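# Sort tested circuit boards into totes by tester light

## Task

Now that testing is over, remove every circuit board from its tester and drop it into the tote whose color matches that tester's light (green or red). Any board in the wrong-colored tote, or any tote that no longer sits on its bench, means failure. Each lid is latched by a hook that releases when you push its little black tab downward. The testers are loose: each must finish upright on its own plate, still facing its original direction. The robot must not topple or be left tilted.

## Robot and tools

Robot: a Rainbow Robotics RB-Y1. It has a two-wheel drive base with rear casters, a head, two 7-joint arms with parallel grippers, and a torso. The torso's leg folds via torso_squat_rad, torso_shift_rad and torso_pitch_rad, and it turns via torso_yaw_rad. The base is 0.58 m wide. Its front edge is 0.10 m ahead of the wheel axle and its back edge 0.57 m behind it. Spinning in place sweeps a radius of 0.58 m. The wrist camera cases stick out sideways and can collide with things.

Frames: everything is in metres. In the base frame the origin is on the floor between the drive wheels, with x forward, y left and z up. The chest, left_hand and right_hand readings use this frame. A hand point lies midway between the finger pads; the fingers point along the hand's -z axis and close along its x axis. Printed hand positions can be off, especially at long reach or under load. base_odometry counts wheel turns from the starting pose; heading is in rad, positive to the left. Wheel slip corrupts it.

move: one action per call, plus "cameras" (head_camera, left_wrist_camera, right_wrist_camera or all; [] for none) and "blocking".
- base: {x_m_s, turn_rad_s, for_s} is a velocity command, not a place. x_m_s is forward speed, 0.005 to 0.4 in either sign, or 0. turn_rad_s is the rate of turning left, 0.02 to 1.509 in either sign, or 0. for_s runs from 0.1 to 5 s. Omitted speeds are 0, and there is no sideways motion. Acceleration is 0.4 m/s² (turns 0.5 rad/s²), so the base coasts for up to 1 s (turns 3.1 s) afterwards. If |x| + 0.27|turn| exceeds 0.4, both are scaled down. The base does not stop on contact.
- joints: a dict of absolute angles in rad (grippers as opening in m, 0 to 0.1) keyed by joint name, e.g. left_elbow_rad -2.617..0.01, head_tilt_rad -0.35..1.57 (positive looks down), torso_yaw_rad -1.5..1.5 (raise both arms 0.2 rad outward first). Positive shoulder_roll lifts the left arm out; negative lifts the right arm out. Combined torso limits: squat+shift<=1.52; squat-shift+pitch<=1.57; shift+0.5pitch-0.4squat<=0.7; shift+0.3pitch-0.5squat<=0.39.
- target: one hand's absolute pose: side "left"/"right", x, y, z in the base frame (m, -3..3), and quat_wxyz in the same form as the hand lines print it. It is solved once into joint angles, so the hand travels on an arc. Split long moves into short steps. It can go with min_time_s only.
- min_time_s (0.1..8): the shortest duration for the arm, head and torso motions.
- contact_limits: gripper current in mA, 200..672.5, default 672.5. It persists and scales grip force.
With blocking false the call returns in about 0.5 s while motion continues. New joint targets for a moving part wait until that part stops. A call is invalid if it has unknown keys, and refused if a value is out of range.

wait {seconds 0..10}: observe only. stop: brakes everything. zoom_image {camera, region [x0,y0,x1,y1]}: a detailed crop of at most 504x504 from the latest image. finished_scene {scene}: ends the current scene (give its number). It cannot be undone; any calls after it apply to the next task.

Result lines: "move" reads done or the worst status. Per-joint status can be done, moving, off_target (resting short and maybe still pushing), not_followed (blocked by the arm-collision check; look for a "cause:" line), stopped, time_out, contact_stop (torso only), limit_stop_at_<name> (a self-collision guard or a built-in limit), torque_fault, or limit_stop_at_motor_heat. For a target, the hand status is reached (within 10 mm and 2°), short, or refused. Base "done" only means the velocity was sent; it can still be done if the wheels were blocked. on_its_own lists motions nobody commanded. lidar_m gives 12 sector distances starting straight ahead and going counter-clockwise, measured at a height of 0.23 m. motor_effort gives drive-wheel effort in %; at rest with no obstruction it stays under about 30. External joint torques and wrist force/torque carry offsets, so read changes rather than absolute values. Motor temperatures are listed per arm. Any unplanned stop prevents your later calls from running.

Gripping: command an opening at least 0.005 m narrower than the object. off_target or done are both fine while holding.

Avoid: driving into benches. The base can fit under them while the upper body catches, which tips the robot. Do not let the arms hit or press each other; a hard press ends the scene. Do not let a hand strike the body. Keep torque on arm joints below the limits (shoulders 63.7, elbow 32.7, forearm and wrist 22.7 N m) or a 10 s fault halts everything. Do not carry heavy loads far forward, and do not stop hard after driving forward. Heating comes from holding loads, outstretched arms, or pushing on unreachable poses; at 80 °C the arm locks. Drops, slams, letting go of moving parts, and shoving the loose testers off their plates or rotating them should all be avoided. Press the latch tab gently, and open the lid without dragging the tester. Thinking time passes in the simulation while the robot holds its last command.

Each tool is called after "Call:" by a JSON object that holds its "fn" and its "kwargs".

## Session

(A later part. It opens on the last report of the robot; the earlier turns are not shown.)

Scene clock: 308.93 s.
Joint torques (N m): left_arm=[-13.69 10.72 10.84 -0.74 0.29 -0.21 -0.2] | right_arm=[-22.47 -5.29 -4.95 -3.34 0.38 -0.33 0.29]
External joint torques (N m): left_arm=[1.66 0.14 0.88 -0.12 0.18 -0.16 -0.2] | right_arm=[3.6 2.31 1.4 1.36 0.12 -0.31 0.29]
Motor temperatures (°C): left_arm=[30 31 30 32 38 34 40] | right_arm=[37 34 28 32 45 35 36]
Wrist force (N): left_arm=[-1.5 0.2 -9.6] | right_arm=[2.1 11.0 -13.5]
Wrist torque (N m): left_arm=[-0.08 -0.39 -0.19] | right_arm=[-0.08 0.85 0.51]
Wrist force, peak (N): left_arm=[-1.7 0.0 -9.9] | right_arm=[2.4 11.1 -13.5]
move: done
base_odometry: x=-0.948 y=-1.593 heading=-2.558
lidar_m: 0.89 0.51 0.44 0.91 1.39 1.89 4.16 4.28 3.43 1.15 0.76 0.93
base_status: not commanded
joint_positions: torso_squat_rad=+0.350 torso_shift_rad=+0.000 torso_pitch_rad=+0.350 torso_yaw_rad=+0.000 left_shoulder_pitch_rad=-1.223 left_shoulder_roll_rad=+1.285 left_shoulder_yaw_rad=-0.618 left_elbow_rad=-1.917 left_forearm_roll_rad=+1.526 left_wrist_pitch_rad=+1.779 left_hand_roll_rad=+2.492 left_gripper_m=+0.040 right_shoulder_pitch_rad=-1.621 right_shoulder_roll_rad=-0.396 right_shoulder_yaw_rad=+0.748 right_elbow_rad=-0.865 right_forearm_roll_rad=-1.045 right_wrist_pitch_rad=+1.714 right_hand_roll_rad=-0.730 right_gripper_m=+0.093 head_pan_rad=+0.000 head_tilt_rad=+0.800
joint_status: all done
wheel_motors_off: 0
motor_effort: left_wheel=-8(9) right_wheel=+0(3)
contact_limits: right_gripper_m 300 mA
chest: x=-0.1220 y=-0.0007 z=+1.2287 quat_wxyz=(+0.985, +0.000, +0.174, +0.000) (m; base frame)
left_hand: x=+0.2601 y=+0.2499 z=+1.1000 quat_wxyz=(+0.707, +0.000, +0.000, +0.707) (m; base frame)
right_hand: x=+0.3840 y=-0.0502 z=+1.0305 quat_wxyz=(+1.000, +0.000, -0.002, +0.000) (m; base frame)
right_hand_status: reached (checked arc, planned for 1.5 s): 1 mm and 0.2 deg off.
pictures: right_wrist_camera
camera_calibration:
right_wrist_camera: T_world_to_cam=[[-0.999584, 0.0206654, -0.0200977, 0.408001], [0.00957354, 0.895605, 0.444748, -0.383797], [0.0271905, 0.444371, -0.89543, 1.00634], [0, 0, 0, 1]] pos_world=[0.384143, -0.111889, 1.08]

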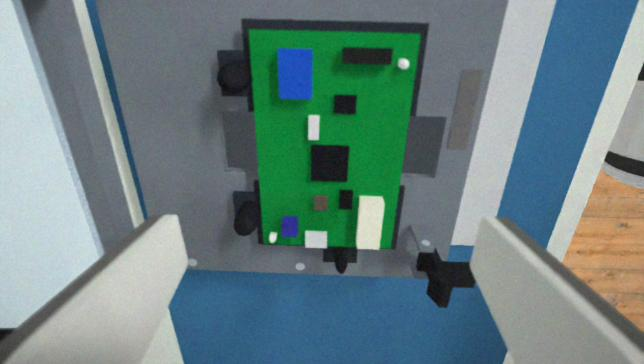

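Call:
{"fn": "move", "kwargs": {"target": {"side":"right","x":0.384,"y":-0.05,"z":0.985,"quat_wxyz":[1,0,0,0]}, "min_time_s": 1.2, "cameras": ["right_wrist_camera","head_camera"]}}

Call:
{"fn": "zoom_image", "kwargs": {"camera": "right_wrist_camera", "region": [120, 0, 540, 364]}}

Scene clock: 319.17 s.
Joint torques (N m): left_arm=[-13.85 10.31 10.77 -0.76 0.34 -0.2 -0.07] | right_arm=[-22.17 -4.6 -4.35 -3.34 0.36 -0.36 0.49]
External joint torques (N m): left_arm=[1.5 -0.27 0.81 -0.14 0.24 -0.15 -0.07] | right_arm=[3.71 2.58 1.5 1.5 0.1 -0.34 0.49]
Motor temperatures (°C): left_arm=[30 31 30 32 38 34 40] | right_arm=[37 34 28 32 45 35 36]
Wrist force (N): left_arm=[-1.4 0.1 -9.7] | right_arm=[2.0 11.1 -13.4]
Wrist torque (N m): left_arm=[-0.07 -0.39 -0.20] | right_arm=[-0.09 0.83 0.51]
Wrist force, peak (N): left_arm=[-1.4 -0.2 -9.9] | right_arm=[2.4 10.9 -13.7]
move: done
base_odometry: x=-0.948 y=-1.593 heading=-2.558
lidar_m: 0.89 0.52 0.43 0.90 1.38 1.90 4.15 4.27 3.43 1.15 0.76 0.93
base_status: not commanded
joint_positions: torso_squat_rad=+0.350 torso_shift_rad=+0.000 torso_pitch_rad=+0.350 torso_yaw_rad=+0.000 left_shoulder_pitch_rad=-1.223 left_shoulder_roll_rad=+1.285 left_shoulder_yaw_rad=-0.618 left_elbow_rad=-1.917 left_forearm_roll_rad=+1.526 left_wrist_pitch_rad=+1.779 left_hand_roll_rad=+2.492 left_gripper_m=+0.040 right_shoulder_pitch_rad=-1.567 right_shoulder_roll_rad=-0.354 right_shoulder_yaw_rad=+0.777 right_elbow_rad=-0.793 right_forearm_roll_rad=-1.012 right_wrist_pitch_rad=+1.613 right_hand_roll_rad=-0.695 right_gripper_m=+0.093 head_pan_rad=+0.000 head_tilt_rad=+0.800
joint_status: all done
wheel_motors_off: 0
motor_effort: left_wheel=-8(9) right_wheel=+1(2)
contact_limits: right_gripper_m 300 mA
chest: x=-0.1220 y=-0.0007 z=+1.2287 quat_wxyz=(+0.985, +0.000, +0.174, +0.000) (m; base frame)
left_hand: x=+0.2601 y=+0.2499 z=+1.1000 quat_wxyz=(+0.707, +0.000, +0.000, +0.707) (m; base frame)
right_hand: x=+0.3840 y=-0.0503 z=+0.9856 quat_wxyz=(+1.000, +0.000, -0.002, +0.000) (m; base frame)
right_hand_status: reached (checked arc, planned for 1.2 s): 1 mm and 0.2 deg off.
pictures: head_camera, right_wrist_camera
camera_calibration:
head_camera: T_world_to_cam=[[0.0383287, -0.99875, 0.032094, -0.0465069], [-0.89497, -0.0485966, -0.443472, 0.654498], [0.444477, -0.0117254, -0.895714, 1.21569], [0, 0, 0, 1]] pos_world=[0.0471924, -0.00038786, 1.38065]
right_wrist_camera: T_world_to_cam=[[-0.999581, 0.0206173, -0.0203044, 0.407306], [0.00944083, 0.895642, 0.444675, -0.363646], [0.0273535, 0.444297, -0.895462, 0.966098], [0, 0, 0, 1]] pos_world=[0.384143, -0.111935, 1.03508]

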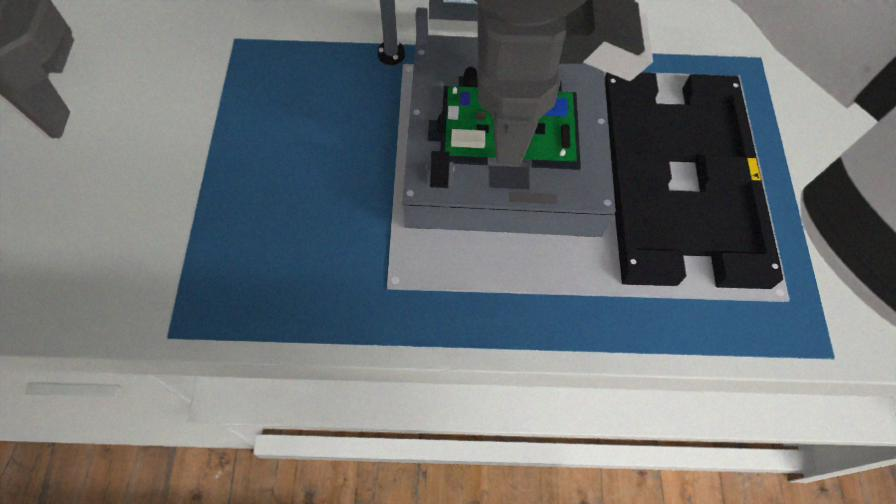

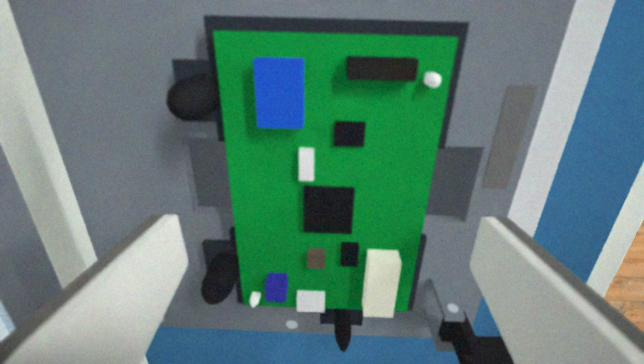

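Scaled by 1.200 from the camera's 644x364 image, which has a finer 1265x715 frame.

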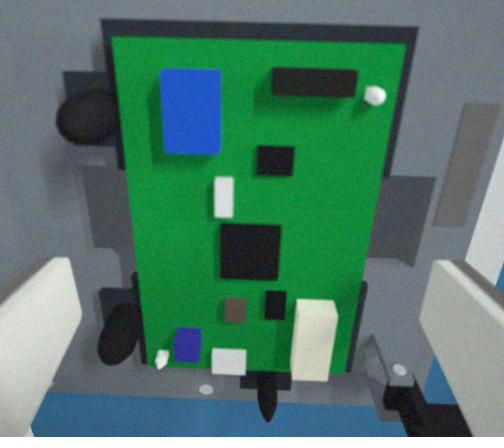

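Call:
{"fn": "move", "kwargs": {"target": {"side":"right","x":0.384,"y":-0.05,"z":0.965,"quat_wxyz":[1,0,0,0]}, "min_time_s": 1, "cameras": ["right_wrist_camera"]}}

Call:
{"fn": "zoom_image", "kwargs": {"camera": "head_camera", "region": [390, 30, 640, 250]}}

Scene clock: 325.37 s.
Joint torques (N m): left_arm=[-13.75 10.46 10.88 -0.89 0.34 -0.18 -0.15] | right_arm=[-22.16 -4.52 -3.85 -3.49 0.3 -0.23 0.38]
External joint torques (N m): left_arm=[1.6 -0.12 0.92 -0.27 0.23 -0.14 -0.15] | right_arm=[3.67 2.46 1.54 1.38 0.04 -0.2 0.38]
Motor temperatures (°C): left_arm=[30 31 30 32 38 34 40] | right_arm=[37 34 28 32 45 35 36]
Wrist force (N): left_arm=[-1.6 0.0 -9.7] | right_arm=[2.1 10.9 -13.0]
Wrist torque (N m): left_arm=[-0.07 -0.42 -0.20] | right_arm=[-0.06 0.83 0.49]
Wrist force, peak (N): left_arm=[-1.4 -0.1 -9.9] | right_arm=[2.4 11.2 -13.4]
move: done
base_odometry: x=-0.948 y=-1.593 heading=-2.558
lidar_m: 0.89 0.51 0.43 0.91 1.39 1.89 4.16 4.28 3.42 1.14 0.75 0.93
base_status: not commanded
joint_positions: torso_squat_rad=+0.350 torso_shift_rad=+0.000 torso_pitch_rad=+0.350 torso_yaw_rad=+0.000 left_shoulder_pitch_rad=-1.223 left_shoulder_roll_rad=+1.285 left_shoulder_yaw_rad=-0.618 left_elbow_rad=-1.917 left_forearm_roll_rad=+1.526 left_wrist_pitch_rad=+1.779 left_hand_roll_rad=+2.492 left_gripper_m=+0.040 right_shoulder_pitch_rad=-1.554 right_shoulder_roll_rad=-0.323 right_shoulder_yaw_rad=+0.789 right_elbow_rad=-0.728 right_forearm_roll_rad=-1.000 right_wrist_pitch_rad=+1.561 right_hand_roll_rad=-0.666 right_gripper_m=+0.093 head_pan_rad=+0.000 head_tilt_rad=+0.800
joint_status: all done
wheel_motors_off: 0
motor_effort: left_wheel=-9(10) right_wheel=+2(2)
contact_limits: right_gripper_m 300 mA
chest: x=-0.1220 y=-0.0007 z=+1.2287 quat_wxyz=(+0.985, +0.000, +0.174, +0.000) (m; base frame)
left_hand: x=+0.2601 y=+0.2499 z=+1.1000 quat_wxyz=(+0.707, +0.000, +0.000, +0.707) (m; base frame)
right_hand: x=+0.3843 y=-0.0500 z=+0.9655 quat_wxyz=(+1.000, +0.000, -0.001, +0.000) (m; base frame)
right_hand_status: reached (checked arc, planned for 1.0 s): 1 mm and 0.1 deg off.
pictures: right_wrist_camera
camera_calibration:
right_wrist_camera: T_world_to_cam=[[-0.99962, 0.0205109, -0.0184161, 0.405373], [0.0101891, 0.895707, 0.444527, -0.355075], [0.0256131, 0.444171, -0.895576, 0.948766], [0, 0, 0, 1]] pos_world=[0.384536, -0.111685, 1.015]

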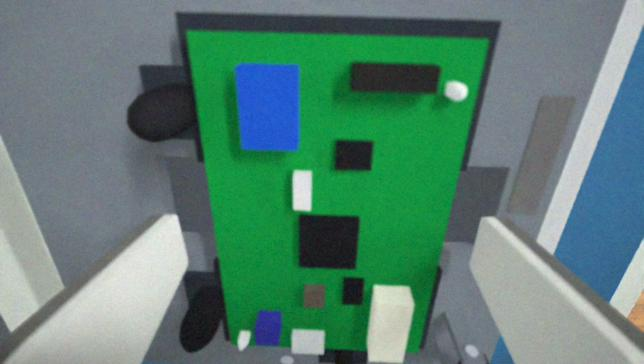

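This scene's latest camera images include none from head_camera. They are from: right_wrist_camera. head_camera's image comes with the result of a call that names it in "cameras".

Call:
{"fn": "move", "kwargs": {"target": {"side":"right","x":0.3845,"y":-0.05,"z":0.953,"quat_wxyz":[1,0,0,0]}, "min_time_s": 1, "cameras": ["right_wrist_camera"]}}

Call:
{"fn": "move", "kwargs": {"target": {"side":"right","x":0.3845,"y":-0.05,"z":0.944,"quat_wxyz":[1,0,0,0]}, "min_time_s": 1, "cameras": ["right_wrist_camera"]}}

Scene clock: 333.57 s.
Joint torques (N m): left_arm=[-13.85 10.62 10.91 -0.74 0.36 -0.2 -0.09] | right_arm=[-22.18 -4.41 -3.96 -3.4 0.41 -0.37 0.36]
External joint torques (N m): left_arm=[1.5 0.04 0.95 -0.12 0.25 -0.15 -0.09] | right_arm=[3.6 2.47 1.16 1.47 0.15 -0.34 0.36]
Motor temperatures (°C): left_arm=[30 31 30 32 38 34 40] | right_arm=[37 34 28 32 45 35 36]
Wrist force (N): left_arm=[-1.6 0.0 -9.3] | right_arm=[2.0 11.2 -13.3]
Wrist torque (N m): left_arm=[-0.08 -0.40 -0.19] | right_arm=[-0.09 0.82 0.52]
Wrist force, peak (N): left_arm=[-1.5 -0.2 -9.9] | right_arm=[1.9 11.3 -13.3]
move: done
base_odometry: x=-0.948 y=-1.593 heading=-2.558
lidar_m: 0.88 0.51 0.43 0.91 1.38 1.89 4.16 4.29 3.43 1.15 0.75 0.93
base_status: not commanded
joint_positions: torso_squat_rad=+0.350 torso_shift_rad=+0.000 torso_pitch_rad=+0.350 torso_yaw_rad=+0.000 left_shoulder_pitch_rad=-1.223 left_shoulder_roll_rad=+1.285 left_shoulder_yaw_rad=-0.618 left_elbow_rad=-1.917 left_forearm_roll_rad=+1.526 left_wrist_pitch_rad=+1.779 left_hand_roll_rad=+2.492 left_gripper_m=+0.040 right_shoulder_pitch_rad=-1.546 right_shoulder_roll_rad=-0.307 right_shoulder_yaw_rad=+0.795 right_elbow_rad=-0.691 right_forearm_roll_rad=-0.992 right_wrist_pitch_rad=+1.529 right_hand_roll_rad=-0.649 right_gripper_m=+0.093 head_pan_rad=+0.000 head_tilt_rad=+0.800
joint_status: all done
wheel_motors_off: 0
motor_effort: left_wheel=-7(10) right_wheel=+1(3)
contact_limits: right_gripper_m 300 mA
chest: x=-0.1220 y=-0.0007 z=+1.2287 quat_wxyz=(+0.985, +0.000, +0.174, +0.000) (m; base frame)
left_hand: x=+0.2601 y=+0.2499 z=+1.1000 quat_wxyz=(+0.707, +0.000, +0.000, +0.707) (m; base frame)
right_hand: x=+0.3843 y=-0.0503 z=+0.9539 quat_wxyz=(+1.000, +0.000, -0.001, +0.000) (m; base frame)
right_hand_status: reached (checked arc, planned for 1.0 s): 1 mm and 0.1 deg off.
pictures: right_wrist_camera
camera_calibration:
right_wrist_camera: T_world_to_cam=[[-0.999607, 0.0203782, -0.0192347, 0.40599], [0.00971221, 0.895809, 0.444332, -0.349283], [0.0262854, 0.443971, -0.895656, 0.938301], [0, 0, 0, 1]] pos_world=[0.38456, -0.111961, 1.0034]

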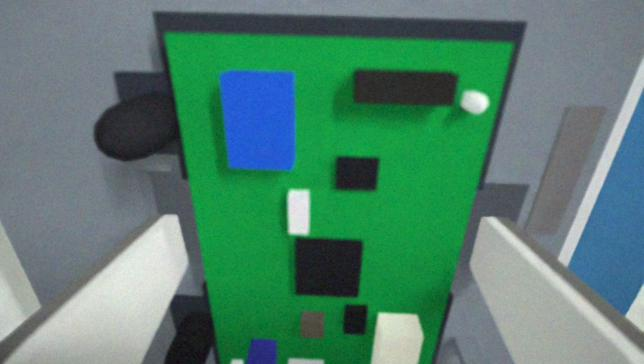

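Scene clock: 334.90 s.
Joint torques (N m): left_arm=[-13.98 10.66 10.72 -0.81 0.31 -0.29 -0.22] | right_arm=[-21.93 -3.15 -3.52 -3.84 -0.12 -0.55 0.42]
External joint torques (N m): left_arm=[1.37 0.08 0.77 -0.19 0.21 -0.24 -0.22] | right_arm=[3.83 3.64 1.31 1 -0.38 -0.53 0.42]
Motor temperatures (°C): left_arm=[30 31 30 32 38 34 40] | right_arm=[37 34 28 32 45 35 36]
Wrist force (N): left_arm=[-1.3 0.1 -9.6] | right_arm=[1.8 8.9 -11.1]
Wrist torque (N m): left_arm=[-0.08 -0.38 -0.20] | right_arm=[-0.14 0.76 0.40]
Wrist force, peak (N): left_arm=[-1.5 0.0 -9.9] | right_arm=[2.3 11.3 -13.3]
move: done
base_odometry: x=-0.948 y=-1.593 heading=-2.558
lidar_m: 0.89 0.51 0.42 0.91 1.39 1.89 4.16 4.27 3.43 1.15 0.76 0.93
base_status: not commanded
joint_positions: torso_squat_rad=+0.350 torso_shift_rad=+0.000 torso_pitch_rad=+0.350 torso_yaw_rad=+0.000 left_shoulder_pitch_rad=-1.223 left_shoulder_roll_rad=+1.285 left_shoulder_yaw_rad=-0.618 left_elbow_rad=-1.917 left_forearm_roll_rad=+1.526 left_wrist_pitch_rad=+1.779 left_hand_roll_rad=+2.492 left_gripper_m=+0.040 right_shoulder_pitch_rad=-1.543 right_shoulder_roll_rad=-0.290 right_shoulder_yaw_rad=+0.799 right_elbow_rad=-0.652 right_forearm_roll_rad=-0.988 right_wrist_pitch_rad=+1.502 right_hand_roll_rad=-0.633 right_gripper_m=+0.093 head_pan_rad=+0.000 head_tilt_rad=+0.800
joint_status: all done
wheel_motors_off: 0
motor_effort: left_wheel=-8(9) right_wheel=+2(2)
contact_limits: right_gripper_m 300 mA
chest: x=-0.1220 y=-0.0007 z=+1.2287 quat_wxyz=(+0.985, +0.000, +0.174, +0.000) (m; base frame)
left_hand: x=+0.2601 y=+0.2499 z=+1.1001 quat_wxyz=(+0.707, +0.000, +0.000, +0.707) (m; base frame)
right_hand: x=+0.3845 y=-0.0505 z=+0.9448 quat_wxyz=(+1.000, +0.000, -0.001, +0.000) (m; base frame)
right_hand_status: reached (checked arc, planned for 1.0 s): 1 mm and 0.1 deg off.
pictures: right_wrist_camera
camera_calibration:
right_wrist_camera: T_world_to_cam=[[-0.999593, 0.0208356, -0.019478, 0.406269], [0.01002, 0.895905, 0.444133, -0.345004], [0.0267043, 0.443758, -0.895749, 0.930141], [0, 0, 0, 1]] pos_world=[0.384722, -0.112131, 0.994314]

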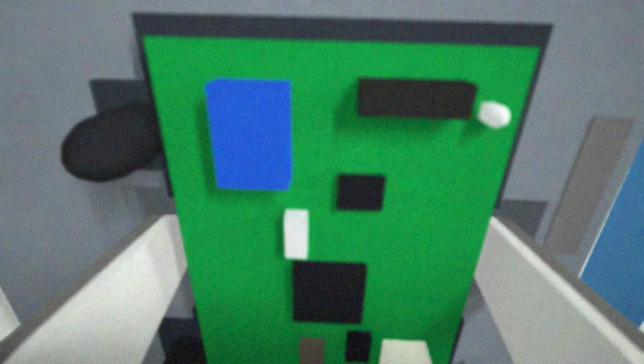

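Call:
{"fn": "move", "kwargs": {"contact_limits": {"right_gripper_m":400}, "joints": {"right_gripper_m":0.076}, "cameras": []}}

Call:
{"fn": "move", "kwargs": {"joints": {"right_gripper_m":0.062}, "cameras": []}}

Call:
{"fn": "move", "kwargs": {"contact_limits": {"right_gripper_m":600}, "joints": {"right_gripper_m":0.06}, "cameras": ["right_wrist_camera","head_camera"]}}

Scene clock: 367.30 s.
Joint torques (N m): left_arm=[-13.81 10.53 10.53 -0.81 0.34 -0.2 -0.21] | right_arm=[-22.13 -3.61 -3.52 -3.89 -0.13 -0.4 0.38]
External joint torques (N m): left_arm=[1.54 -0.05 0.58 -0.19 0.23 -0.15 -0.21] | right_arm=[3.63 3.18 1.31 0.96 -0.38 -0.37 0.38]
Motor temperatures (°C): left_arm=[30 31 30 32 38 34 40] | right_arm=[36 33 28 32 45 35 36]
Wrist force (N): left_arm=[-1.6 0.0 -9.4] | right_arm=[2.3 10.3 -12.6]
Wrist torque (N m): left_arm=[-0.07 -0.41 -0.18] | right_arm=[-0.09 0.84 0.48]
Wrist force, peak (N): left_arm=[-1.6 -0.1 -9.9] | right_arm=[2.3 10.5 -13.3]
move: done
base_odometry: x=-0.948 y=-1.593 heading=-2.558
lidar_m: 0.88 0.52 0.42 0.91 1.38 1.88 4.15 4.28 3.43 1.14 0.76 0.92
base_status: not commanded
joint_positions: torso_squat_rad=+0.350 torso_shift_rad=+0.000 torso_pitch_rad=+0.350 torso_yaw_rad=+0.000 left_shoulder_pitch_rad=-1.223 left_shoulder_roll_rad=+1.285 left_shoulder_yaw_rad=-0.618 left_elbow_rad=-1.917 left_forearm_roll_rad=+1.526 left_wrist_pitch_rad=+1.779 left_hand_roll_rad=+2.492 left_gripper_m=+0.040 right_shoulder_pitch_rad=-1.543 right_shoulder_roll_rad=-0.290 right_shoulder_yaw_rad=+0.799 right_elbow_rad=-0.652 right_forearm_roll_rad=-0.988 right_wrist_pitch_rad=+1.502 right_hand_roll_rad=-0.632 right_gripper_m=+0.076 head_pan_rad=+0.000 head_tilt_rad=+0.800
joint_status: all done
wheel_motors_off: 0
motor_effort: left_wheel=-8(10) right_wheel=+0(2)
contact_limits: right_gripper_m 400 mA
chest: x=-0.1220 y=-0.0007 z=+1.2287 quat_wxyz=(+0.985, +0.000, +0.174, +0.000) (m; base frame)
left_hand: x=+0.2601 y=+0.2499 z=+1.1001 quat_wxyz=(+0.707, +0.000, +0.000, +0.707) (m; base frame)
right_hand: x=+0.3845 y=-0.0504 z=+0.9448 quat_wxyz=(+1.000, +0.000, -0.001, +0.000) (m; base frame)
pictures: none
No camera images: "cameras" was empty.

Scene clock: 367.93 s.
Joint torques (N m): left_arm=[-13.67 10.51 10.77 -0.73 0.33 -0.25 -0.13] | right_arm=[-22.19 -4 -3.47 -3.98 -0.02 -0.42 0.38]
External joint torques (N m): left_arm=[1.68 -0.07 0.81 -0.11 0.22 -0.2 -0.13] | right_arm=[3.56 2.79 1.37 0.87 -0.28 -0.39 0.38]
Motor temperatures (°C): left_arm=[30 31 30 32 38 34 40] | right_arm=[36 33 28 32 45 35 36]
Wrist force (N): left_arm=[-1.6 -0.1 -9.4] | right_arm=[0.8 10.1 -12.2]
Wrist torque (N m): left_arm=[-0.04 -0.39 -0.20] | right_arm=[-0.07 0.81 0.33]
Wrist force, peak (N): left_arm=[-1.5 0.0 -9.8] | right_arm=[0.9 10.4 -13.6]
move: off_target
base_odometry: x=-0.948 y=-1.593 heading=-2.558
lidar_m: 0.89 0.51 0.43 0.92 1.39 1.89 4.16 4.28 3.43 1.14 0.76 0.94
base_status: not commanded
joint_positions: torso_squat_rad=+0.350 torso_shift_rad=+0.000 torso_pitch_rad=+0.350 torso_yaw_rad=+0.000 left_shoulder_pitch_rad=-1.223 left_shoulder_roll_rad=+1.285 left_shoulder_yaw_rad=-0.618 left_elbow_rad=-1.917 left_forearm_roll_rad=+1.526 left_wrist_pitch_rad=+1.779 left_hand_roll_rad=+2.492 left_gripper_m=+0.040 right_shoulder_pitch_rad=-1.543 right_shoulder_roll_rad=-0.290 right_shoulder_yaw_rad=+0.799 right_elbow_rad=-0.652 right_forearm_roll_rad=-0.988 right_wrist_pitch_rad=+1.502 right_hand_roll_rad=-0.632 right_gripper_m=+0.071 head_pan_rad=+0.000 head_tilt_rad=+0.800
joint_status: right_gripper_m off_target (ended at +0.071, target +0.062)
wheel_motors_off: 0
motor_effort: left_wheel=-7(9) right_wheel=+1(2)
contact_limits: right_gripper_m 400 mA
chest: x=-0.1220 y=-0.0007 z=+1.2287 quat_wxyz=(+0.985, +0.000, +0.174, +0.000) (m; base frame)
left_hand: x=+0.2601 y=+0.2499 z=+1.1001 quat_wxyz=(+0.707, +0.000, +0.000, +0.707) (m; base frame)
right_hand: x=+0.3845 y=-0.0504 z=+0.9448 quat_wxyz=(+1.000, +0.000, -0.001, +0.000) (m; base frame)
pictures: none
No camera images: "cameras" was empty.

Scene clock: 368.33 s.
Joint torques (N m): left_arm=[-13.62 10.62 10.89 -0.8 0.26 -0.19 -0.06] | right_arm=[-22.27 -3.78 -3.82 -3.91 0.01 -0.4 0.37]
External joint torques (N m): left_arm=[1.73 0.04 0.94 -0.18 0.15 -0.14 -0.06] | right_arm=[3.48 3.01 1.01 0.93 -0.25 -0.37 0.37]
Motor temperatures (°C): left_arm=[30 31 30 32 38 34 40] | right_arm=[36 33 28 32 45 35 36]
Wrist force (N): left_arm=[-1.4 0.0 -9.8] | right_arm=[1.5 10.5 -12.6]
Wrist torque (N m): left_arm=[-0.06 -0.38 -0.20] | right_arm=[-0.12 0.84 0.32]
Wrist force, peak (N): left_arm=[-1.4 0.0 -9.8] | right_arm=[1.5 10.2 -13.1]
move: off_target
base_odometry: x=-0.948 y=-1.593 heading=-2.558
lidar_m: 0.89 0.52 0.42 0.91 1.39 1.88 4.16 4.28 3.43 1.14 0.76 0.93
base_status: not commanded
joint_positions: torso_squat_rad=+0.350 torso_shift_rad=+0.000 torso_pitch_rad=+0.350 torso_yaw_rad=+0.000 left_shoulder_pitch_rad=-1.223 left_shoulder_roll_rad=+1.285 left_shoulder_yaw_rad=-0.618 left_elbow_rad=-1.917 left_forearm_roll_rad=+1.526 left_wrist_pitch_rad=+1.779 left_hand_roll_rad=+2.492 left_gripper_m=+0.040 right_shoulder_pitch_rad=-1.543 right_shoulder_roll_rad=-0.290 right_shoulder_yaw_rad=+0.799 right_elbow_rad=-0.652 right_forearm_roll_rad=-0.988 right_wrist_pitch_rad=+1.502 right_hand_roll_rad=-0.632 right_gripper_m=+0.070 head_pan_rad=+0.000 head_tilt_rad=+0.800
joint_status: right_gripper_m off_target (ended at +0.070, target +0.060)
wheel_motors_off: 0
motor_effort: left_wheel=-8(9) right_wheel=-1(3)
contact_limits: right_gripper_m 600 mA
chest: x=-0.1220 y=-0.0007 z=+1.2287 quat_wxyz=(+0.985, +0.000, +0.174, +0.000) (m; base frame)
left_hand: x=+0.2601 y=+0.2499 z=+1.1001 quat_wxyz=(+0.707, +0.000, +0.000, +0.707) (m; base frame)
right_hand: x=+0.3845 y=-0.0504 z=+0.9448 quat_wxyz=(+1.000, +0.000, -0.001, +0.000) (m; base frame)
pictures: head_camera, right_wrist_camera
camera_calibration:
head_camera: T_world_to_cam=[[0.0383163, -0.99875, 0.0321, -0.0465151], [-0.894945, -0.0485888, -0.443523, 0.654545], [0.444528, -0.0117336, -0.895688, 1.21568], [0, 0, 0, 1]] pos_world=[0.0471602, -0.000389108, 1.38067]
right_wrist_camera: T_world_to_cam=[[-0.999598, 0.0206726, -0.0193919, 0.40612], [0.00990986, 0.895869, 0.444207, -0.345105], [0.0265555, 0.443837, -0.895714, 0.93009], [0, 0, 0, 1]] pos_world=[0.384677, -0.112035, 0.994268]

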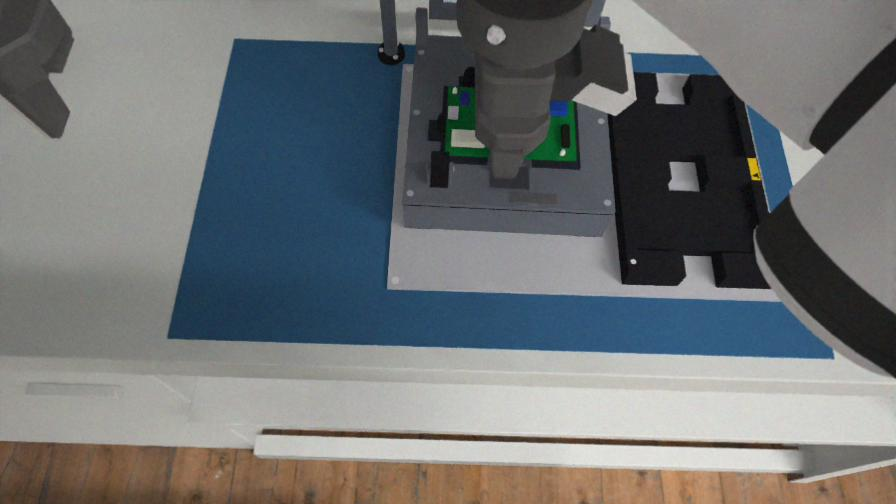

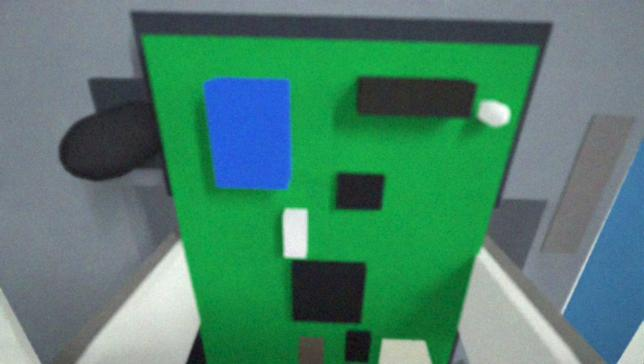

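Call:
{"fn": "move", "kwargs": {"target": {"side":"right","x":0.3845,"y":-0.05,"z":0.958,"quat_wxyz":[1,0,0,0]}, "min_time_s": 1.5, "cameras": ["right_wrist_camera","head_camera"]}}

Call:
{"fn": "move", "kwargs": {"target": {"side":"right","x":0.3845,"y":-0.05,"z":1.02,"quat_wxyz":[1,0,0,0]}, "min_time_s": 2, "cameras": ["right_wrist_camera","head_camera"]}}

Call:
{"fn": "move", "kwargs": {"target": {"side":"right","x":0.33,"y":-0.15,"z":1.15,"quat_wxyz":[1,0,0,0]}, "min_time_s": 2, "cameras": ["right_wrist_camera","head_camera"]}}

Scene clock: 378.73 s.
Joint torques (N m): left_arm=[-13.85 10.5 10.66 -0.7 0.29 -0.22 -0.14] | right_arm=[-25.51 -7.96 -6.09 -4.84 -0.3 0.15 -0.37]
External joint torques (N m): left_arm=[1.5 -0.08 0.7 -0.08 0.19 -0.17 -0.14] | right_arm=[0.34 -1.03 -1.02 0.01 -0.56 0.17 -0.37]
Motor temperatures (°C): left_arm=[30 31 30 32 38 34 40] | right_arm=[37 33 28 32 45 35 36]
Wrist force (N): left_arm=[-1.5 -0.1 -9.9] | right_arm=[2.2 10.9 -13.7]
Wrist torque (N m): left_arm=[-0.05 -0.40 -0.19] | right_arm=[-0.06 0.84 0.52]
Wrist force, peak (N): left_arm=[-1.5 -0.1 -9.9] | right_arm=[3.2 11.4 -14.3]
move: done
base_odometry: x=-0.948 y=-1.593 heading=-2.558
lidar_m: 0.89 0.52 0.42 0.90 1.39 1.88 4.16 4.29 3.43 1.15 0.75 0.93
base_status: not commanded
joint_positions: torso_squat_rad=+0.350 torso_shift_rad=+0.000 torso_pitch_rad=+0.350 torso_yaw_rad=+0.000 left_shoulder_pitch_rad=-1.223 left_shoulder_roll_rad=+1.285 left_shoulder_yaw_rad=-0.618 left_elbow_rad=-1.917 left_forearm_roll_rad=+1.526 left_wrist_pitch_rad=+1.779 left_hand_roll_rad=+2.492 left_gripper_m=+0.040 right_shoulder_pitch_rad=-1.555 right_shoulder_roll_rad=-0.305 right_shoulder_yaw_rad=+0.793 right_elbow_rad=-0.683 right_forearm_roll_rad=-0.996 right_wrist_pitch_rad=+1.537 right_hand_roll_rad=-0.646 right_gripper_m=+0.070 head_pan_rad=+0.000 head_tilt_rad=+0.800
joint_status: all done
wheel_motors_off: 0
motor_effort: left_wheel=-8(9) right_wheel=+2(2)
contact_limits: right_gripper_m 600 mA
chest: x=-0.1220 y=-0.0007 z=+1.2287 quat_wxyz=(+0.985, +0.000, +0.174, +0.000) (m; base frame)
left_hand: x=+0.2601 y=+0.2499 z=+1.1001 quat_wxyz=(+0.707, +0.000, +0.000, +0.707) (m; base frame)
right_hand: x=+0.3847 y=-0.0499 z=+0.9575 quat_wxyz=(+1.000, +0.000, +0.000, +0.000) (m; base frame)
right_hand_status: reached (checked arc, planned for 1.5 s): 1 mm and 0.1 deg off.
pictures: head_camera, right_wrist_camera
camera_calibration:
head_camera: T_world_to_cam=[[0.0383164, -0.99875, 0.0321, -0.046515], [-0.894945, -0.0485889, -0.443523, 0.654546], [0.444528, -0.0117335, -0.895688, 1.21568], [0, 0, 0, 1]] pos_world=[0.0471604, -0.000388965, 1.38067]
right_wrist_camera: T_world_to_cam=[[-0.999679, 0.0195367, -0.0161417, 0.40344], [0.0103621, 0.896379, 0.443168, -0.35037], [0.0231271, 0.442858, -0.896293, 0.943096], [0, 0, 0, 1]] pos_world=[0.38513, -0.111475, 1.00708]

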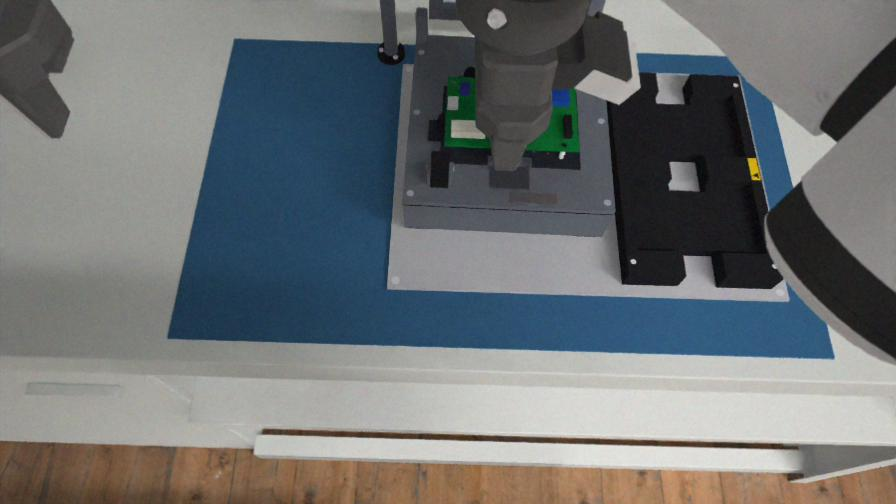

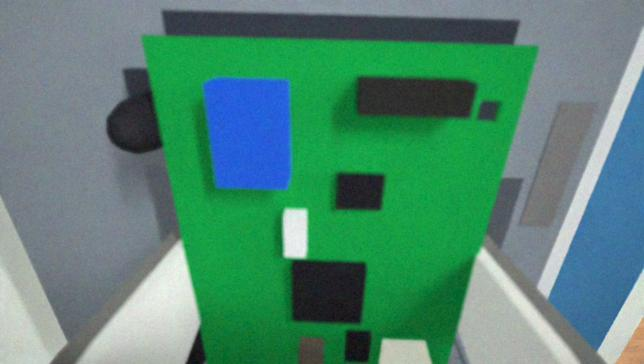

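Scene clock: 381.07 s.
Joint torques (N m): left_arm=[-13.78 10.71 10.82 -0.78 0.31 -0.2 -0.19] | right_arm=[-25.46 -8.42 -6.91 -4.72 -0.28 0.07 -0.28]
External joint torques (N m): left_arm=[1.58 0.13 0.86 -0.16 0.21 -0.15 -0.19] | right_arm=[0.64 -0.88 -0.82 0.02 -0.53 0.08 -0.28]
Motor temperatures (°C): left_arm=[30 31 30 32 38 34 40] | right_arm=[37 33 28 32 45 35 36]
Wrist force (N): left_arm=[-1.5 0.0 -9.6] | right_arm=[2.4 11.0 -14.1]
Wrist torque (N m): left_arm=[-0.08 -0.39 -0.20] | right_arm=[-0.06 0.87 0.51]
Wrist force, peak (N): left_arm=[-1.7 -0.3 -9.9] | right_arm=[2.4 11.0 -14.1]
move: done
base_odometry: x=-0.948 y=-1.593 heading=-2.558
lidar_m: 0.89 0.51 0.43 0.90 1.39 1.90 4.16 4.29 3.44 1.15 0.76 0.93
base_status: not commanded
joint_positions: torso_squat_rad=+0.350 torso_shift_rad=+0.000 torso_pitch_rad=+0.350 torso_yaw_rad=+0.000 left_shoulder_pitch_rad=-1.223 left_shoulder_roll_rad=+1.285 left_shoulder_yaw_rad=-0.618 left_elbow_rad=-1.917 left_forearm_roll_rad=+1.526 left_wrist_pitch_rad=+1.779 left_hand_roll_rad=+2.492 left_gripper_m=+0.040 right_shoulder_pitch_rad=-1.617 right_shoulder_roll_rad=-0.378 right_shoulder_yaw_rad=+0.756 right_elbow_rad=-0.825 right_forearm_roll_rad=-1.038 right_wrist_pitch_rad=+1.691 right_hand_roll_rad=-0.710 right_gripper_m=+0.070 head_pan_rad=+0.000 head_tilt_rad=+0.800
joint_status: all done
wheel_motors_off: 0
motor_effort: left_wheel=-9(10) right_wheel=+3(3)
contact_limits: right_gripper_m 600 mA
chest: x=-0.1220 y=-0.0007 z=+1.2287 quat_wxyz=(+0.985, +0.000, +0.174, +0.000) (m; base frame)
left_hand: x=+0.2601 y=+0.2499 z=+1.1001 quat_wxyz=(+0.707, +0.000, +0.000, +0.707) (m; base frame)
right_hand: x=+0.3845 y=-0.0501 z=+1.0198 quat_wxyz=(+1.000, -0.001, +0.002, +0.000) (m; base frame)
right_hand_status: reached (checked arc, planned for 2.0 s): 0 mm and 0.2 deg off.
pictures: head_camera, right_wrist_camera
camera_calibration:
head_camera: T_world_to_cam=[[0.0383166, -0.99875, 0.0321, -0.046515], [-0.894945, -0.0485891, -0.443523, 0.654546], [0.444529, -0.0117334, -0.895688, 1.21568], [0, 0, 0, 1]] pos_world=[0.0471604, -0.000388989, 1.38067]
right_wrist_camera: T_world_to_cam=[[-0.999718, 0.0193761, -0.0137408, 0.401852], [0.0113112, 0.89699, 0.441906, -0.376816], [0.0208878, 0.441626, -0.896956, 1.00048], [0, 0, 0, 1]] pos_world=[0.385103, -0.111622, 1.06942]

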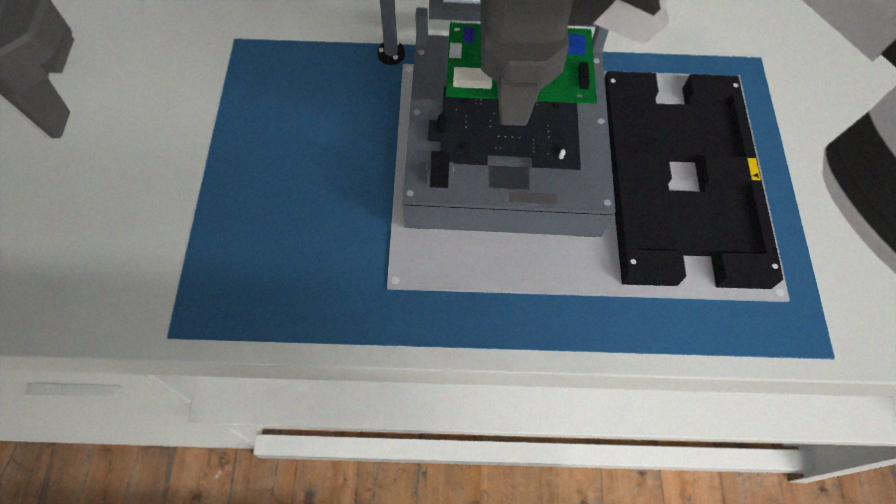

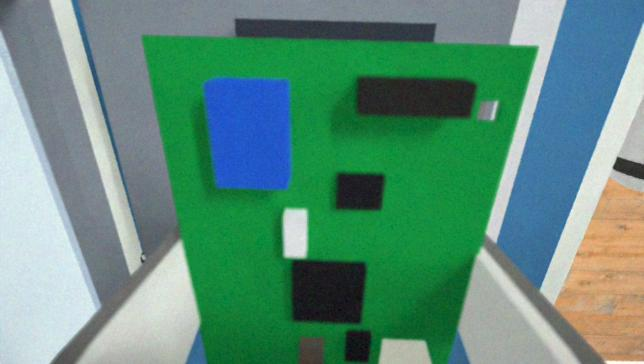

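Scene clock: 383.40 s.
Joint torques (N m): left_arm=[-13.81 10.62 10.8 -0.79 0.27 -0.28 -0.19] | right_arm=[-22.2 -9 -8.05 -1.44 -0.21 0.06 -0.17]
External joint torques (N m): left_arm=[1.54 0.04 0.85 -0.17 0.16 -0.23 -0.19] | right_arm=[0.58 -0.12 1.75 -0.03 -0.44 0.07 -0.17]
Motor temperatures (°C): left_arm=[30 31 30 32 38 34 40] | right_arm=[37 33 28 32 45 35 36]
Wrist force (N): left_arm=[-1.6 0.1 -9.6] | right_arm=[2.3 10.8 -13.4]
Wrist torque (N m): left_arm=[-0.07 -0.41 -0.20] | right_arm=[-0.05 0.85 0.51]
Wrist force, peak (N): left_arm=[-1.4 -0.1 -9.9] | right_arm=[2.4 11.0 -14.0]
move: done
base_odometry: x=-0.948 y=-1.593 heading=-2.558
lidar_m: 0.89 0.50 0.43 0.90 1.38 1.88 4.15 4.28 3.43 1.15 0.76 0.93
base_status: not commanded
joint_positions: torso_squat_rad=+0.350 torso_shift_rad=+0.000 torso_pitch_rad=+0.350 torso_yaw_rad=+0.000 left_shoulder_pitch_rad=-1.223 left_shoulder_roll_rad=+1.285 left_shoulder_yaw_rad=-0.618 left_elbow_rad=-1.917 left_forearm_roll_rad=+1.526 left_wrist_pitch_rad=+1.779 left_hand_roll_rad=+2.492 left_gripper_m=+0.040 right_shoulder_pitch_rad=-1.650 right_shoulder_roll_rad=-0.909 right_shoulder_yaw_rad=+0.790 right_elbow_rad=-1.463 right_forearm_roll_rad=-1.469 right_wrist_pitch_rad=+1.913 right_hand_roll_rad=-0.938 right_gripper_m=+0.070 head_pan_rad=+0.000 head_tilt_rad=+0.800
joint_status: all done
wheel_motors_off: 0
motor_effort: left_wheel=-7(9) right_wheel=+1(2)
contact_limits: right_gripper_m 600 mA
chest: x=-0.1220 y=-0.0007 z=+1.2287 quat_wxyz=(+0.985, +0.000, +0.174, +0.000) (m; base frame)
left_hand: x=+0.2601 y=+0.2499 z=+1.1001 quat_wxyz=(+0.707, +0.000, +0.000, +0.707) (m; base frame)
right_hand: x=+0.3301 y=-0.1499 z=+1.1499 quat_wxyz=(+1.000, +0.000, +0.000, +0.000) (m; base frame)
right_hand_status: reached (checked arc, planned for 2.0 s): 0 mm and 0.0 deg off.
pictures: head_camera, right_wrist_camera
camera_calibration:
head_camera: T_world_to_cam=[[0.0383163, -0.99875, 0.0321, -0.046515], [-0.894945, -0.0485888, -0.443523, 0.654545], [0.444528, -0.0117336, -0.895688, 1.21568], [0, 0, 0, 1]] pos_world=[0.0471604, -0.000388991, 1.38067]
right_wrist_camera: T_world_to_cam=[[-0.999666, 0.0199739, -0.0164133, 0.354286], [0.0106066, 0.895862, 0.444207, -0.346827], [0.0235766, 0.443884, -0.895774, 1.16054], [0, 0, 0, 1]] pos_world=[0.330484, -0.211514, 1.19946]

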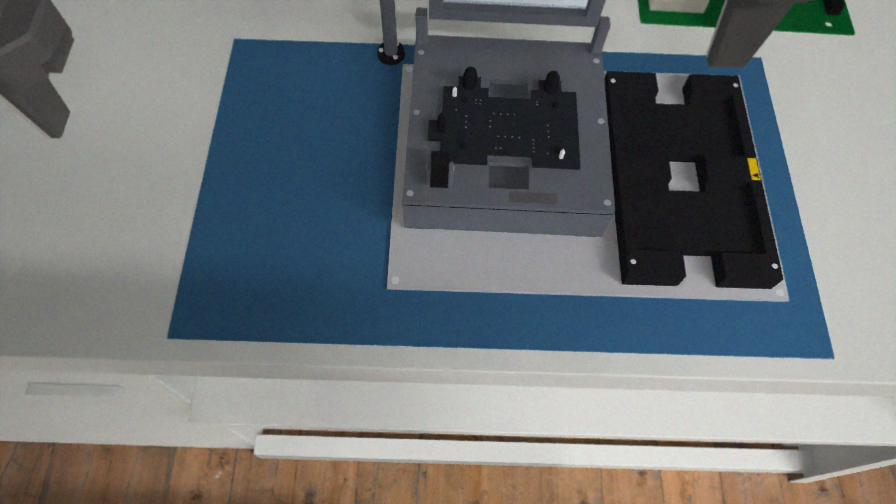

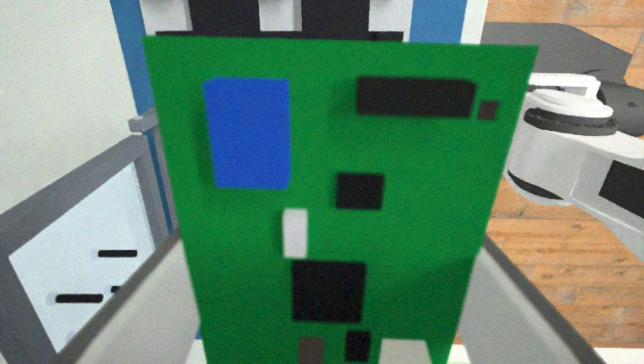

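Call:
{"fn": "move", "kwargs": {"base": {"x_m_s":-0.3,"for_s":2.1}, "cameras": []}}

Call:
{"fn": "move", "kwargs": {"base": {"turn_rad_s":0.8,"for_s":3.86}, "joints": {"torso_pitch_rad":0,"head_tilt_rad":0.4}, "cameras": []}}

Call:
{"fn": "move", "kwargs": {"base": {"x_m_s":0.4,"for_s":4.9}, "cameras": ["head_camera"]}}

Scene clock: 397.50 s.
Joint torques (N m): left_arm=[-13.76 10.42 10.61 -0.73 0.34 -0.18 -0.15] | right_arm=[-21.97 -9.09 -8.65 -1.33 -0.16 0.06 -0.33]
External joint torques (N m): left_arm=[1.59 -0.15 0.65 -0.11 0.23 -0.13 -0.15] | right_arm=[0.81 -0.21 1.15 0.08 -0.39 0.07 -0.33]
Motor temperatures (°C): left_arm=[30 31 30 32 38 34 40] | right_arm=[37 34 28 32 45 35 36]
Wrist force (N): left_arm=[-1.4 0.3 -9.7] | right_arm=[2.3 10.4 -13.6]
Wrist torque (N m): left_arm=[-0.11 -0.38 -0.19] | right_arm=[0.00 0.86 0.51]
Wrist force, peak (N): left_arm=[-1.5 0.3 -10.0] | right_arm=[2.6 11.1 -13.8]
move: done
base_odometry: x=-0.422 y=-1.246 heading=-2.558
lidar_m: 1.43 0.94 1.22 1.33 1.38 1.88 3.52 3.68 3.44 3.30 1.38 1.11
base_status: done (sent for 2.1 of 2.1 s)
joint_positions: torso_squat_rad=+0.350 torso_shift_rad=+0.000 torso_pitch_rad=+0.350 torso_yaw_rad=+0.000 left_shoulder_pitch_rad=-1.222 left_shoulder_roll_rad=+1.285 left_shoulder_yaw_rad=-0.618 left_elbow_rad=-1.917 left_forearm_roll_rad=+1.526 left_wrist_pitch_rad=+1.779 left_hand_roll_rad=+2.492 left_gripper_m=+0.040 right_shoulder_pitch_rad=-1.650 right_shoulder_roll_rad=-0.909 right_shoulder_yaw_rad=+0.790 right_elbow_rad=-1.464 right_forearm_roll_rad=-1.469 right_wrist_pitch_rad=+1.913 right_hand_roll_rad=-0.938 right_gripper_m=+0.070 head_pan_rad=+0.000 head_tilt_rad=+0.800
joint_status: not commanded
wheel_motors_off: 0
motor_effort: left_wheel=+4(31) right_wheel=-1(24)
contact_limits: right_gripper_m 600 mA
chest: x=-0.1221 y=-0.0007 z=+1.2288 quat_wxyz=(+0.985, +0.000, +0.174, +0.000) (m; base frame)
left_hand: x=+0.2601 y=+0.2499 z=+1.1001 quat_wxyz=(+0.707, +0.000, +0.000, +0.707) (m; base frame)
right_hand: x=+0.3300 y=-0.1499 z=+1.1500 quat_wxyz=(+1.000, +0.000, +0.000, +0.000) (m; base frame)
pictures: none
No camera images: "cameras" was empty.

Scene clock: 403.27 s.
Joint torques (N m): left_arm=[-14.4 8.29 10.09 1.1 -0.12 -0.4 -0.18] | right_arm=[-20.55 -7.93 -8.19 0.71 0.38 -0.36 -0.18]
External joint torques (N m): left_arm=[1.5 0.1 0.53 -0.35 0.32 0.06 -0.18] | right_arm=[0.98 -0.32 0.9 0.04 -0.37 0.08 -0.2]
Motor temperatures (°C): left_arm=[30 31 30 32 38 34 40] | right_arm=[36 34 28 32 45 35 36]
Wrist force (N): left_arm=[-1.5 2.2 -9.3] | right_arm=[0.2 10.6 -13.1]
Wrist torque (N m): left_arm=[-0.17 -0.41 -0.20] | right_arm=[-0.03 0.74 0.52]
Wrist force, peak (N): left_arm=[-1.6 -0.3 -10.0] | right_arm=[2.5 10.7 -14.1]
move: done
base_odometry: x=-0.422 y=-1.246 heading=+0.535
lidar_m: 3.51 3.58 3.48 3.29 1.37 1.11 1.52 0.95 1.18 1.35 1.37 1.78
base_status: done (sent for 3.87 of 3.87 s)
joint_positions: torso_squat_rad=+0.350 torso_shift_rad=+0.000 torso_pitch_rad=+0.000 torso_yaw_rad=+0.000 left_shoulder_pitch_rad=-1.222 left_shoulder_roll_rad=+1.285 left_shoulder_yaw_rad=-0.618 left_elbow_rad=-1.917 left_forearm_roll_rad=+1.526 left_wrist_pitch_rad=+1.779 left_hand_roll_rad=+2.492 left_gripper_m=+0.040 right_shoulder_pitch_rad=-1.650 right_shoulder_roll_rad=-0.909 right_shoulder_yaw_rad=+0.790 right_elbow_rad=-1.464 right_forearm_roll_rad=-1.469 right_wrist_pitch_rad=+1.913 right_hand_roll_rad=-0.938 right_gripper_m=+0.070 head_pan_rad=+0.000 head_tilt_rad=+0.400
joint_status: all done
wheel_motors_off: 0
motor_effort: left_wheel=+1(29) right_wheel=+4(28)
contact_limits: right_gripper_m 600 mA
chest: x=-0.2282 y=-0.0007 z=+1.2475 quat_wxyz=(+1.000, +0.000, +0.000, +0.000) (m; base frame)
left_hand: x=+0.1750 y=+0.2498 z=+1.2577 quat_wxyz=(+0.696, -0.123, -0.124, +0.696) (m; base frame)
right_hand: x=+0.2235 y=-0.1500 z=+1.3285 quat_wxyz=(+0.985, +0.000, -0.174, +0.000) (m; base frame)
pictures: none
No camera images: "cameras" was empty.

Scene clock: 409.53 s.
Joint torques (N m): left_arm=[-14.54 8.17 10.03 1.17 -0.12 -0.48 -0.22] | right_arm=[-20.14 -7.66 -8.48 0.8 0.38 -0.37 -0.17]
External joint torques (N m): left_arm=[1.37 -0.02 0.47 -0.28 0.32 -0.02 -0.22] | right_arm=[1.4 -0.05 0.61 0.13 -0.37 0.06 -0.19]
Motor temperatures (°C): left_arm=[30 31 30 32 38 34 40] | right_arm=[36 34 28 32 45 35 36]
Wrist force (N): left_arm=[-1.3 2.2 -8.9] | right_arm=[-0.1 10.5 -12.9]
Wrist torque (N m): left_arm=[-0.18 -0.39 -0.21] | right_arm=[-0.03 0.73 0.50]
Wrist force, peak (N): left_arm=[-1.3 2.0 -9.6] | right_arm=[0.3 11.1 -13.4]
move: done
base_odometry: x=+1.264 y=-0.245 heading=+0.535
lidar_m: 1.58 1.60 2.86 3.42 3.49 3.02 2.84 1.86 1.29 1.21 1.23 1.61
base_status: done (sent for 4.9 of 4.9 s)
joint_positions: torso_squat_rad=+0.350 torso_shift_rad=+0.000 torso_pitch_rad=+0.000 torso_yaw_rad=+0.000 left_shoulder_pitch_rad=-1.222 left_shoulder_roll_rad=+1.285 left_shoulder_yaw_rad=-0.618 left_elbow_rad=-1.917 left_forearm_roll_rad=+1.526 left_wrist_pitch_rad=+1.779 left_hand_roll_rad=+2.492 left_gripper_m=+0.040 right_shoulder_pitch_rad=-1.650 right_shoulder_roll_rad=-0.909 right_shoulder_yaw_rad=+0.790 right_elbow_rad=-1.464 right_forearm_roll_rad=-1.469 right_wrist_pitch_rad=+1.913 right_hand_roll_rad=-0.938 right_gripper_m=+0.070 head_pan_rad=+0.000 head_tilt_rad=+0.400
joint_status: not commanded
wheel_motors_off: 0
motor_effort: left_wheel=+1(30) right_wheel=-2(29)
contact_limits: right_gripper_m 600 mA
chest: x=-0.2280 y=-0.0007 z=+1.2475 quat_wxyz=(+1.000, +0.000, +0.000, +0.000) (m; base frame)
left_hand: x=+0.1751 y=+0.2498 z=+1.2576 quat_wxyz=(+0.696, -0.123, -0.123, +0.696) (m; base frame)
right_hand: x=+0.2236 y=-0.1500 z=+1.3284 quat_wxyz=(+0.985, +0.000, -0.174, +0.000) (m; base frame)
pictures: head_camera
camera_calibration:
head_camera: T_world_to_cam=[[0.00557878, -0.998762, 0.0494269, -0.0729477], [-0.352743, -0.0482159, -0.934477, 1.33892], [0.935704, -0.0122217, -0.352575, 0.642083], [0, 0, 0, 1]] pos_world=[-0.128098, -0.000452839, 1.48118]

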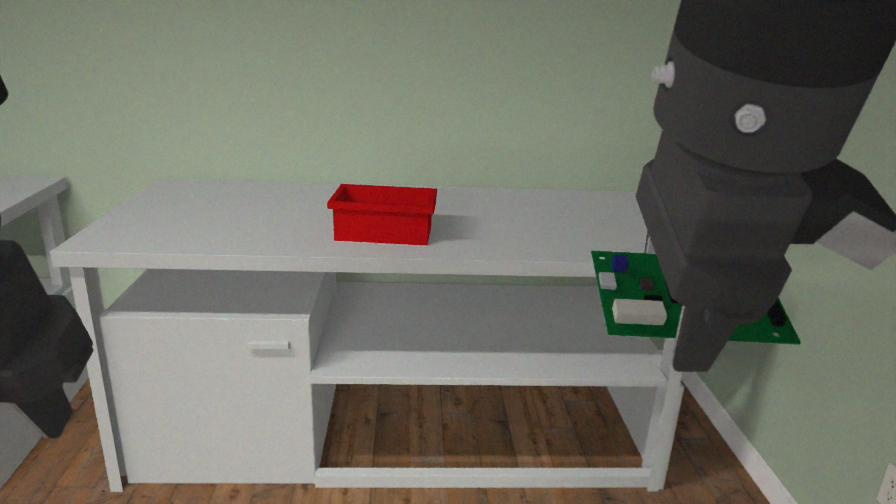

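Call:
{"fn": "move", "kwargs": {"base": {"turn_rad_s":0.2,"for_s":0.775}, "cameras": []}}

Call:
{"fn": "move", "kwargs": {"base": {"x_m_s":0.3,"for_s":2.667}, "cameras": []}}

Call:
{"fn": "move", "kwargs": {"base": {"turn_rad_s":-0.15,"for_s":0.6}, "joints": {"head_tilt_rad":0.6}, "cameras": ["head_camera"]}}

Scene clock: 425.40 s.
Joint torques (N m): left_arm=[-14.45 8.02 10.02 1.3 -0.14 -0.46 -0.14] | right_arm=[-20.3 -7.72 -8.44 0.73 0.36 -0.45 -0.22]
External joint torques (N m): left_arm=[1.46 -0.17 0.46 -0.15 0.3 0 -0.14] | right_arm=[1.24 -0.11 0.65 0.06 -0.38 -0.02 -0.24]
Motor temperatures (°C): left_arm=[30 31 30 32 38 34 40] | right_arm=[36 34 28 32 45 35 36]
Wrist force (N): left_arm=[-1.6 2.2 -9.2] | right_arm=[-0.4 10.9 -13.6]
Wrist torque (N m): left_arm=[-0.19 -0.41 -0.19] | right_arm=[-0.06 0.68 0.51]
Wrist force, peak (N): left_arm=[-1.5 2.2 -9.5] | right_arm=[-0.4 10.9 -13.6]
move: done
base_odometry: x=+1.264 y=-0.245 heading=+0.688
lidar_m: 1.59 1.66 2.86 3.42 3.66 2.94 2.84 1.60 1.24 1.21 1.29 1.72
base_status: done (sent for 0.77 of 0.77 s)
joint_positions: torso_squat_rad=+0.350 torso_shift_rad=+0.000 torso_pitch_rad=+0.000 torso_yaw_rad=+0.000 left_shoulder_pitch_rad=-1.222 left_shoulder_roll_rad=+1.285 left_shoulder_yaw_rad=-0.618 left_elbow_rad=-1.917 left_forearm_roll_rad=+1.526 left_wrist_pitch_rad=+1.779 left_hand_roll_rad=+2.492 left_gripper_m=+0.040 right_shoulder_pitch_rad=-1.650 right_shoulder_roll_rad=-0.909 right_shoulder_yaw_rad=+0.790 right_elbow_rad=-1.464 right_forearm_roll_rad=-1.469 right_wrist_pitch_rad=+1.913 right_hand_roll_rad=-0.938 right_gripper_m=+0.070 head_pan_rad=+0.000 head_tilt_rad=+0.400
joint_status: not commanded
wheel_motors_off: 0
motor_effort: left_wheel=-4(28) right_wheel=+0(27)
contact_limits: right_gripper_m 600 mA
chest: x=-0.2280 y=-0.0008 z=+1.2475 quat_wxyz=(+1.000, +0.000, +0.000, +0.000) (m; base frame)
left_hand: x=+0.1751 y=+0.2498 z=+1.2576 quat_wxyz=(+0.696, -0.123, -0.123, +0.696) (m; base frame)
right_hand: x=+0.2236 y=-0.1500 z=+1.3284 quat_wxyz=(+0.985, +0.000, -0.174, +0.000) (m; base frame)
pictures: none
No camera images: "cameras" was empty.

Scene clock: 429.17 s.
Joint torques (N m): left_arm=[-14.51 7.85 10.17 1.21 -0.22 -0.44 -0.16] | right_arm=[-20.42 -7.59 -8.29 0.71 0.45 -0.33 -0.23]
External joint torques (N m): left_arm=[1.4 -0.34 0.61 -0.23 0.22 0.02 -0.16] | right_arm=[1.12 0.02 0.81 0.05 -0.3 0.1 -0.25]
Motor temperatures (°C): left_arm=[30 31 30 32 38 34 40] | right_arm=[36 34 28 32 45 35 36]
Wrist force (N): left_arm=[-1.4 2.0 -9.1] | right_arm=[-0.2 10.6 -13.0]
Wrist torque (N m): left_arm=[-0.16 -0.38 -0.20] | right_arm=[-0.04 0.74 0.51]
Wrist force, peak (N): left_arm=[-1.6 2.2 -9.5] | right_arm=[-0.2 11.0 -13.5]
move: done
base_odometry: x=+1.882 y=+0.263 heading=+0.689
lidar_m: 0.79 0.81 1.40 3.34 3.57 3.69 3.64 1.67 1.31 1.28 1.13 1.42
base_status: done (sent for 2.67 of 2.67 s)
joint_positions: torso_squat_rad=+0.350 torso_shift_rad=+0.000 torso_pitch_rad=+0.000 torso_yaw_rad=+0.000 left_shoulder_pitch_rad=-1.222 left_shoulder_roll_rad=+1.285 left_shoulder_yaw_rad=-0.618 left_elbow_rad=-1.917 left_forearm_roll_rad=+1.526 left_wrist_pitch_rad=+1.779 left_hand_roll_rad=+2.492 left_gripper_m=+0.040 right_shoulder_pitch_rad=-1.650 right_shoulder_roll_rad=-0.909 right_shoulder_yaw_rad=+0.790 right_elbow_rad=-1.464 right_forearm_roll_rad=-1.469 right_wrist_pitch_rad=+1.913 right_hand_roll_rad=-0.938 right_gripper_m=+0.070 head_pan_rad=+0.000 head_tilt_rad=+0.400
joint_status: not commanded
wheel_motors_off: 0
motor_effort: left_wheel=+0(30) right_wheel=-4(27)
contact_limits: right_gripper_m 600 mA
chest: x=-0.2280 y=-0.0007 z=+1.2475 quat_wxyz=(+1.000, +0.000, +0.000, +0.000) (m; base frame)
left_hand: x=+0.1752 y=+0.2498 z=+1.2576 quat_wxyz=(+0.696, -0.123, -0.123, +0.696) (m; base frame)
right_hand: x=+0.2237 y=-0.1500 z=+1.3284 quat_wxyz=(+0.985, +0.000, -0.174, +0.000) (m; base frame)
pictures: none
No camera images: "cameras" was empty.

Scene clock: 430.40 s.
Joint torques (N m): left_arm=[-14.58 8.02 10.09 1.15 -0.2 -0.49 -0.16] | right_arm=[-20.3 -7.59 -8.18 0.75 0.44 -0.4 -0.28]
External joint torques (N m): left_arm=[1.32 -0.17 0.53 -0.3 0.24 -0.03 -0.15] | right_arm=[1.24 0.03 0.92 0.08 -0.3 0.03 -0.3]
Motor temperatures (°C): left_arm=[30 31 30 32 38 34 40] | right_arm=[36 34 28 32 45 35 36]
Wrist force (N): left_arm=[-1.3 2.2 -9.1] | right_arm=[0.0 10.8 -12.9]
Wrist torque (N m): left_arm=[-0.18 -0.39 -0.19] | right_arm=[-0.05 0.73 0.51]
Wrist force, peak (N): left_arm=[-1.4 2.2 -9.5] | right_arm=[0.0 11.0 -13.4]
move: done
base_odometry: x=+1.882 y=+0.263 heading=+0.599
lidar_m: 0.85 0.79 1.09 2.75 3.48 3.73 3.65 1.84 1.33 1.28 1.14 1.29
base_status: done (sent for 0.6 of 0.6 s)
joint_positions: torso_squat_rad=+0.350 torso_shift_rad=+0.000 torso_pitch_rad=+0.000 torso_yaw_rad=+0.000 left_shoulder_pitch_rad=-1.222 left_shoulder_roll_rad=+1.285 left_shoulder_yaw_rad=-0.618 left_elbow_rad=-1.917 left_forearm_roll_rad=+1.526 left_wrist_pitch_rad=+1.779 left_hand_roll_rad=+2.492 left_gripper_m=+0.040 right_shoulder_pitch_rad=-1.650 right_shoulder_roll_rad=-0.909 right_shoulder_yaw_rad=+0.790 right_elbow_rad=-1.464 right_forearm_roll_rad=-1.469 right_wrist_pitch_rad=+1.913 right_hand_roll_rad=-0.938 right_gripper_m=+0.070 head_pan_rad=+0.000 head_tilt_rad=+0.600
joint_status: all done
wheel_motors_off: 0
motor_effort: left_wheel=-1(24) right_wheel=-6(23)
contact_limits: right_gripper_m 600 mA
chest: x=-0.2280 y=-0.0007 z=+1.2475 quat_wxyz=(+1.000, +0.000, +0.000, +0.000) (m; base frame)
left_hand: x=+0.1751 y=+0.2499 z=+1.2576 quat_wxyz=(+0.696, -0.123, -0.123, +0.696) (m; base frame)
right_hand: x=+0.2237 y=-0.1500 z=+1.3284 quat_wxyz=(+0.985, +0.000, -0.174, +0.000) (m; base frame)
pictures: head_camera
camera_calibration:
head_camera: T_world_to_cam=[[0.0154815, -0.998759, 0.0473389, -0.0678503], [-0.531333, -0.0483243, -0.845784, 1.17375], [0.847022, -0.0120587, -0.531421, 0.882697], [0, 0, 0, 1]] pos_world=[-0.122963, -0.000401492, 1.46503]

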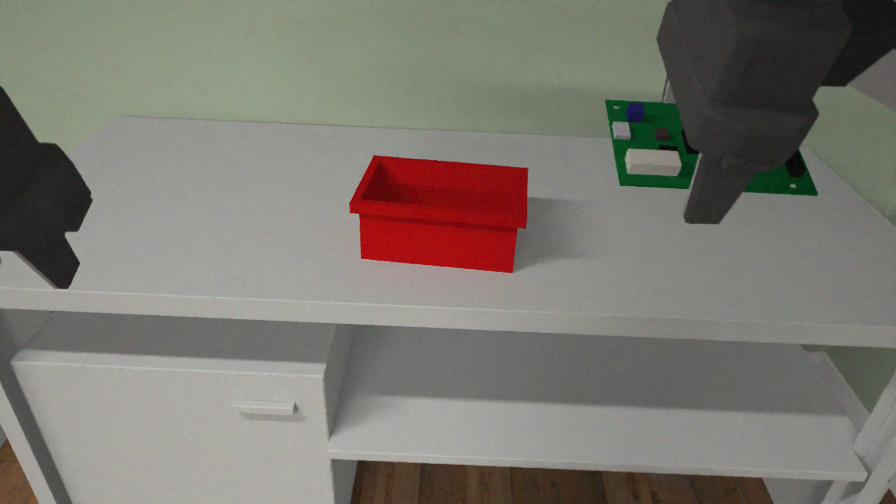

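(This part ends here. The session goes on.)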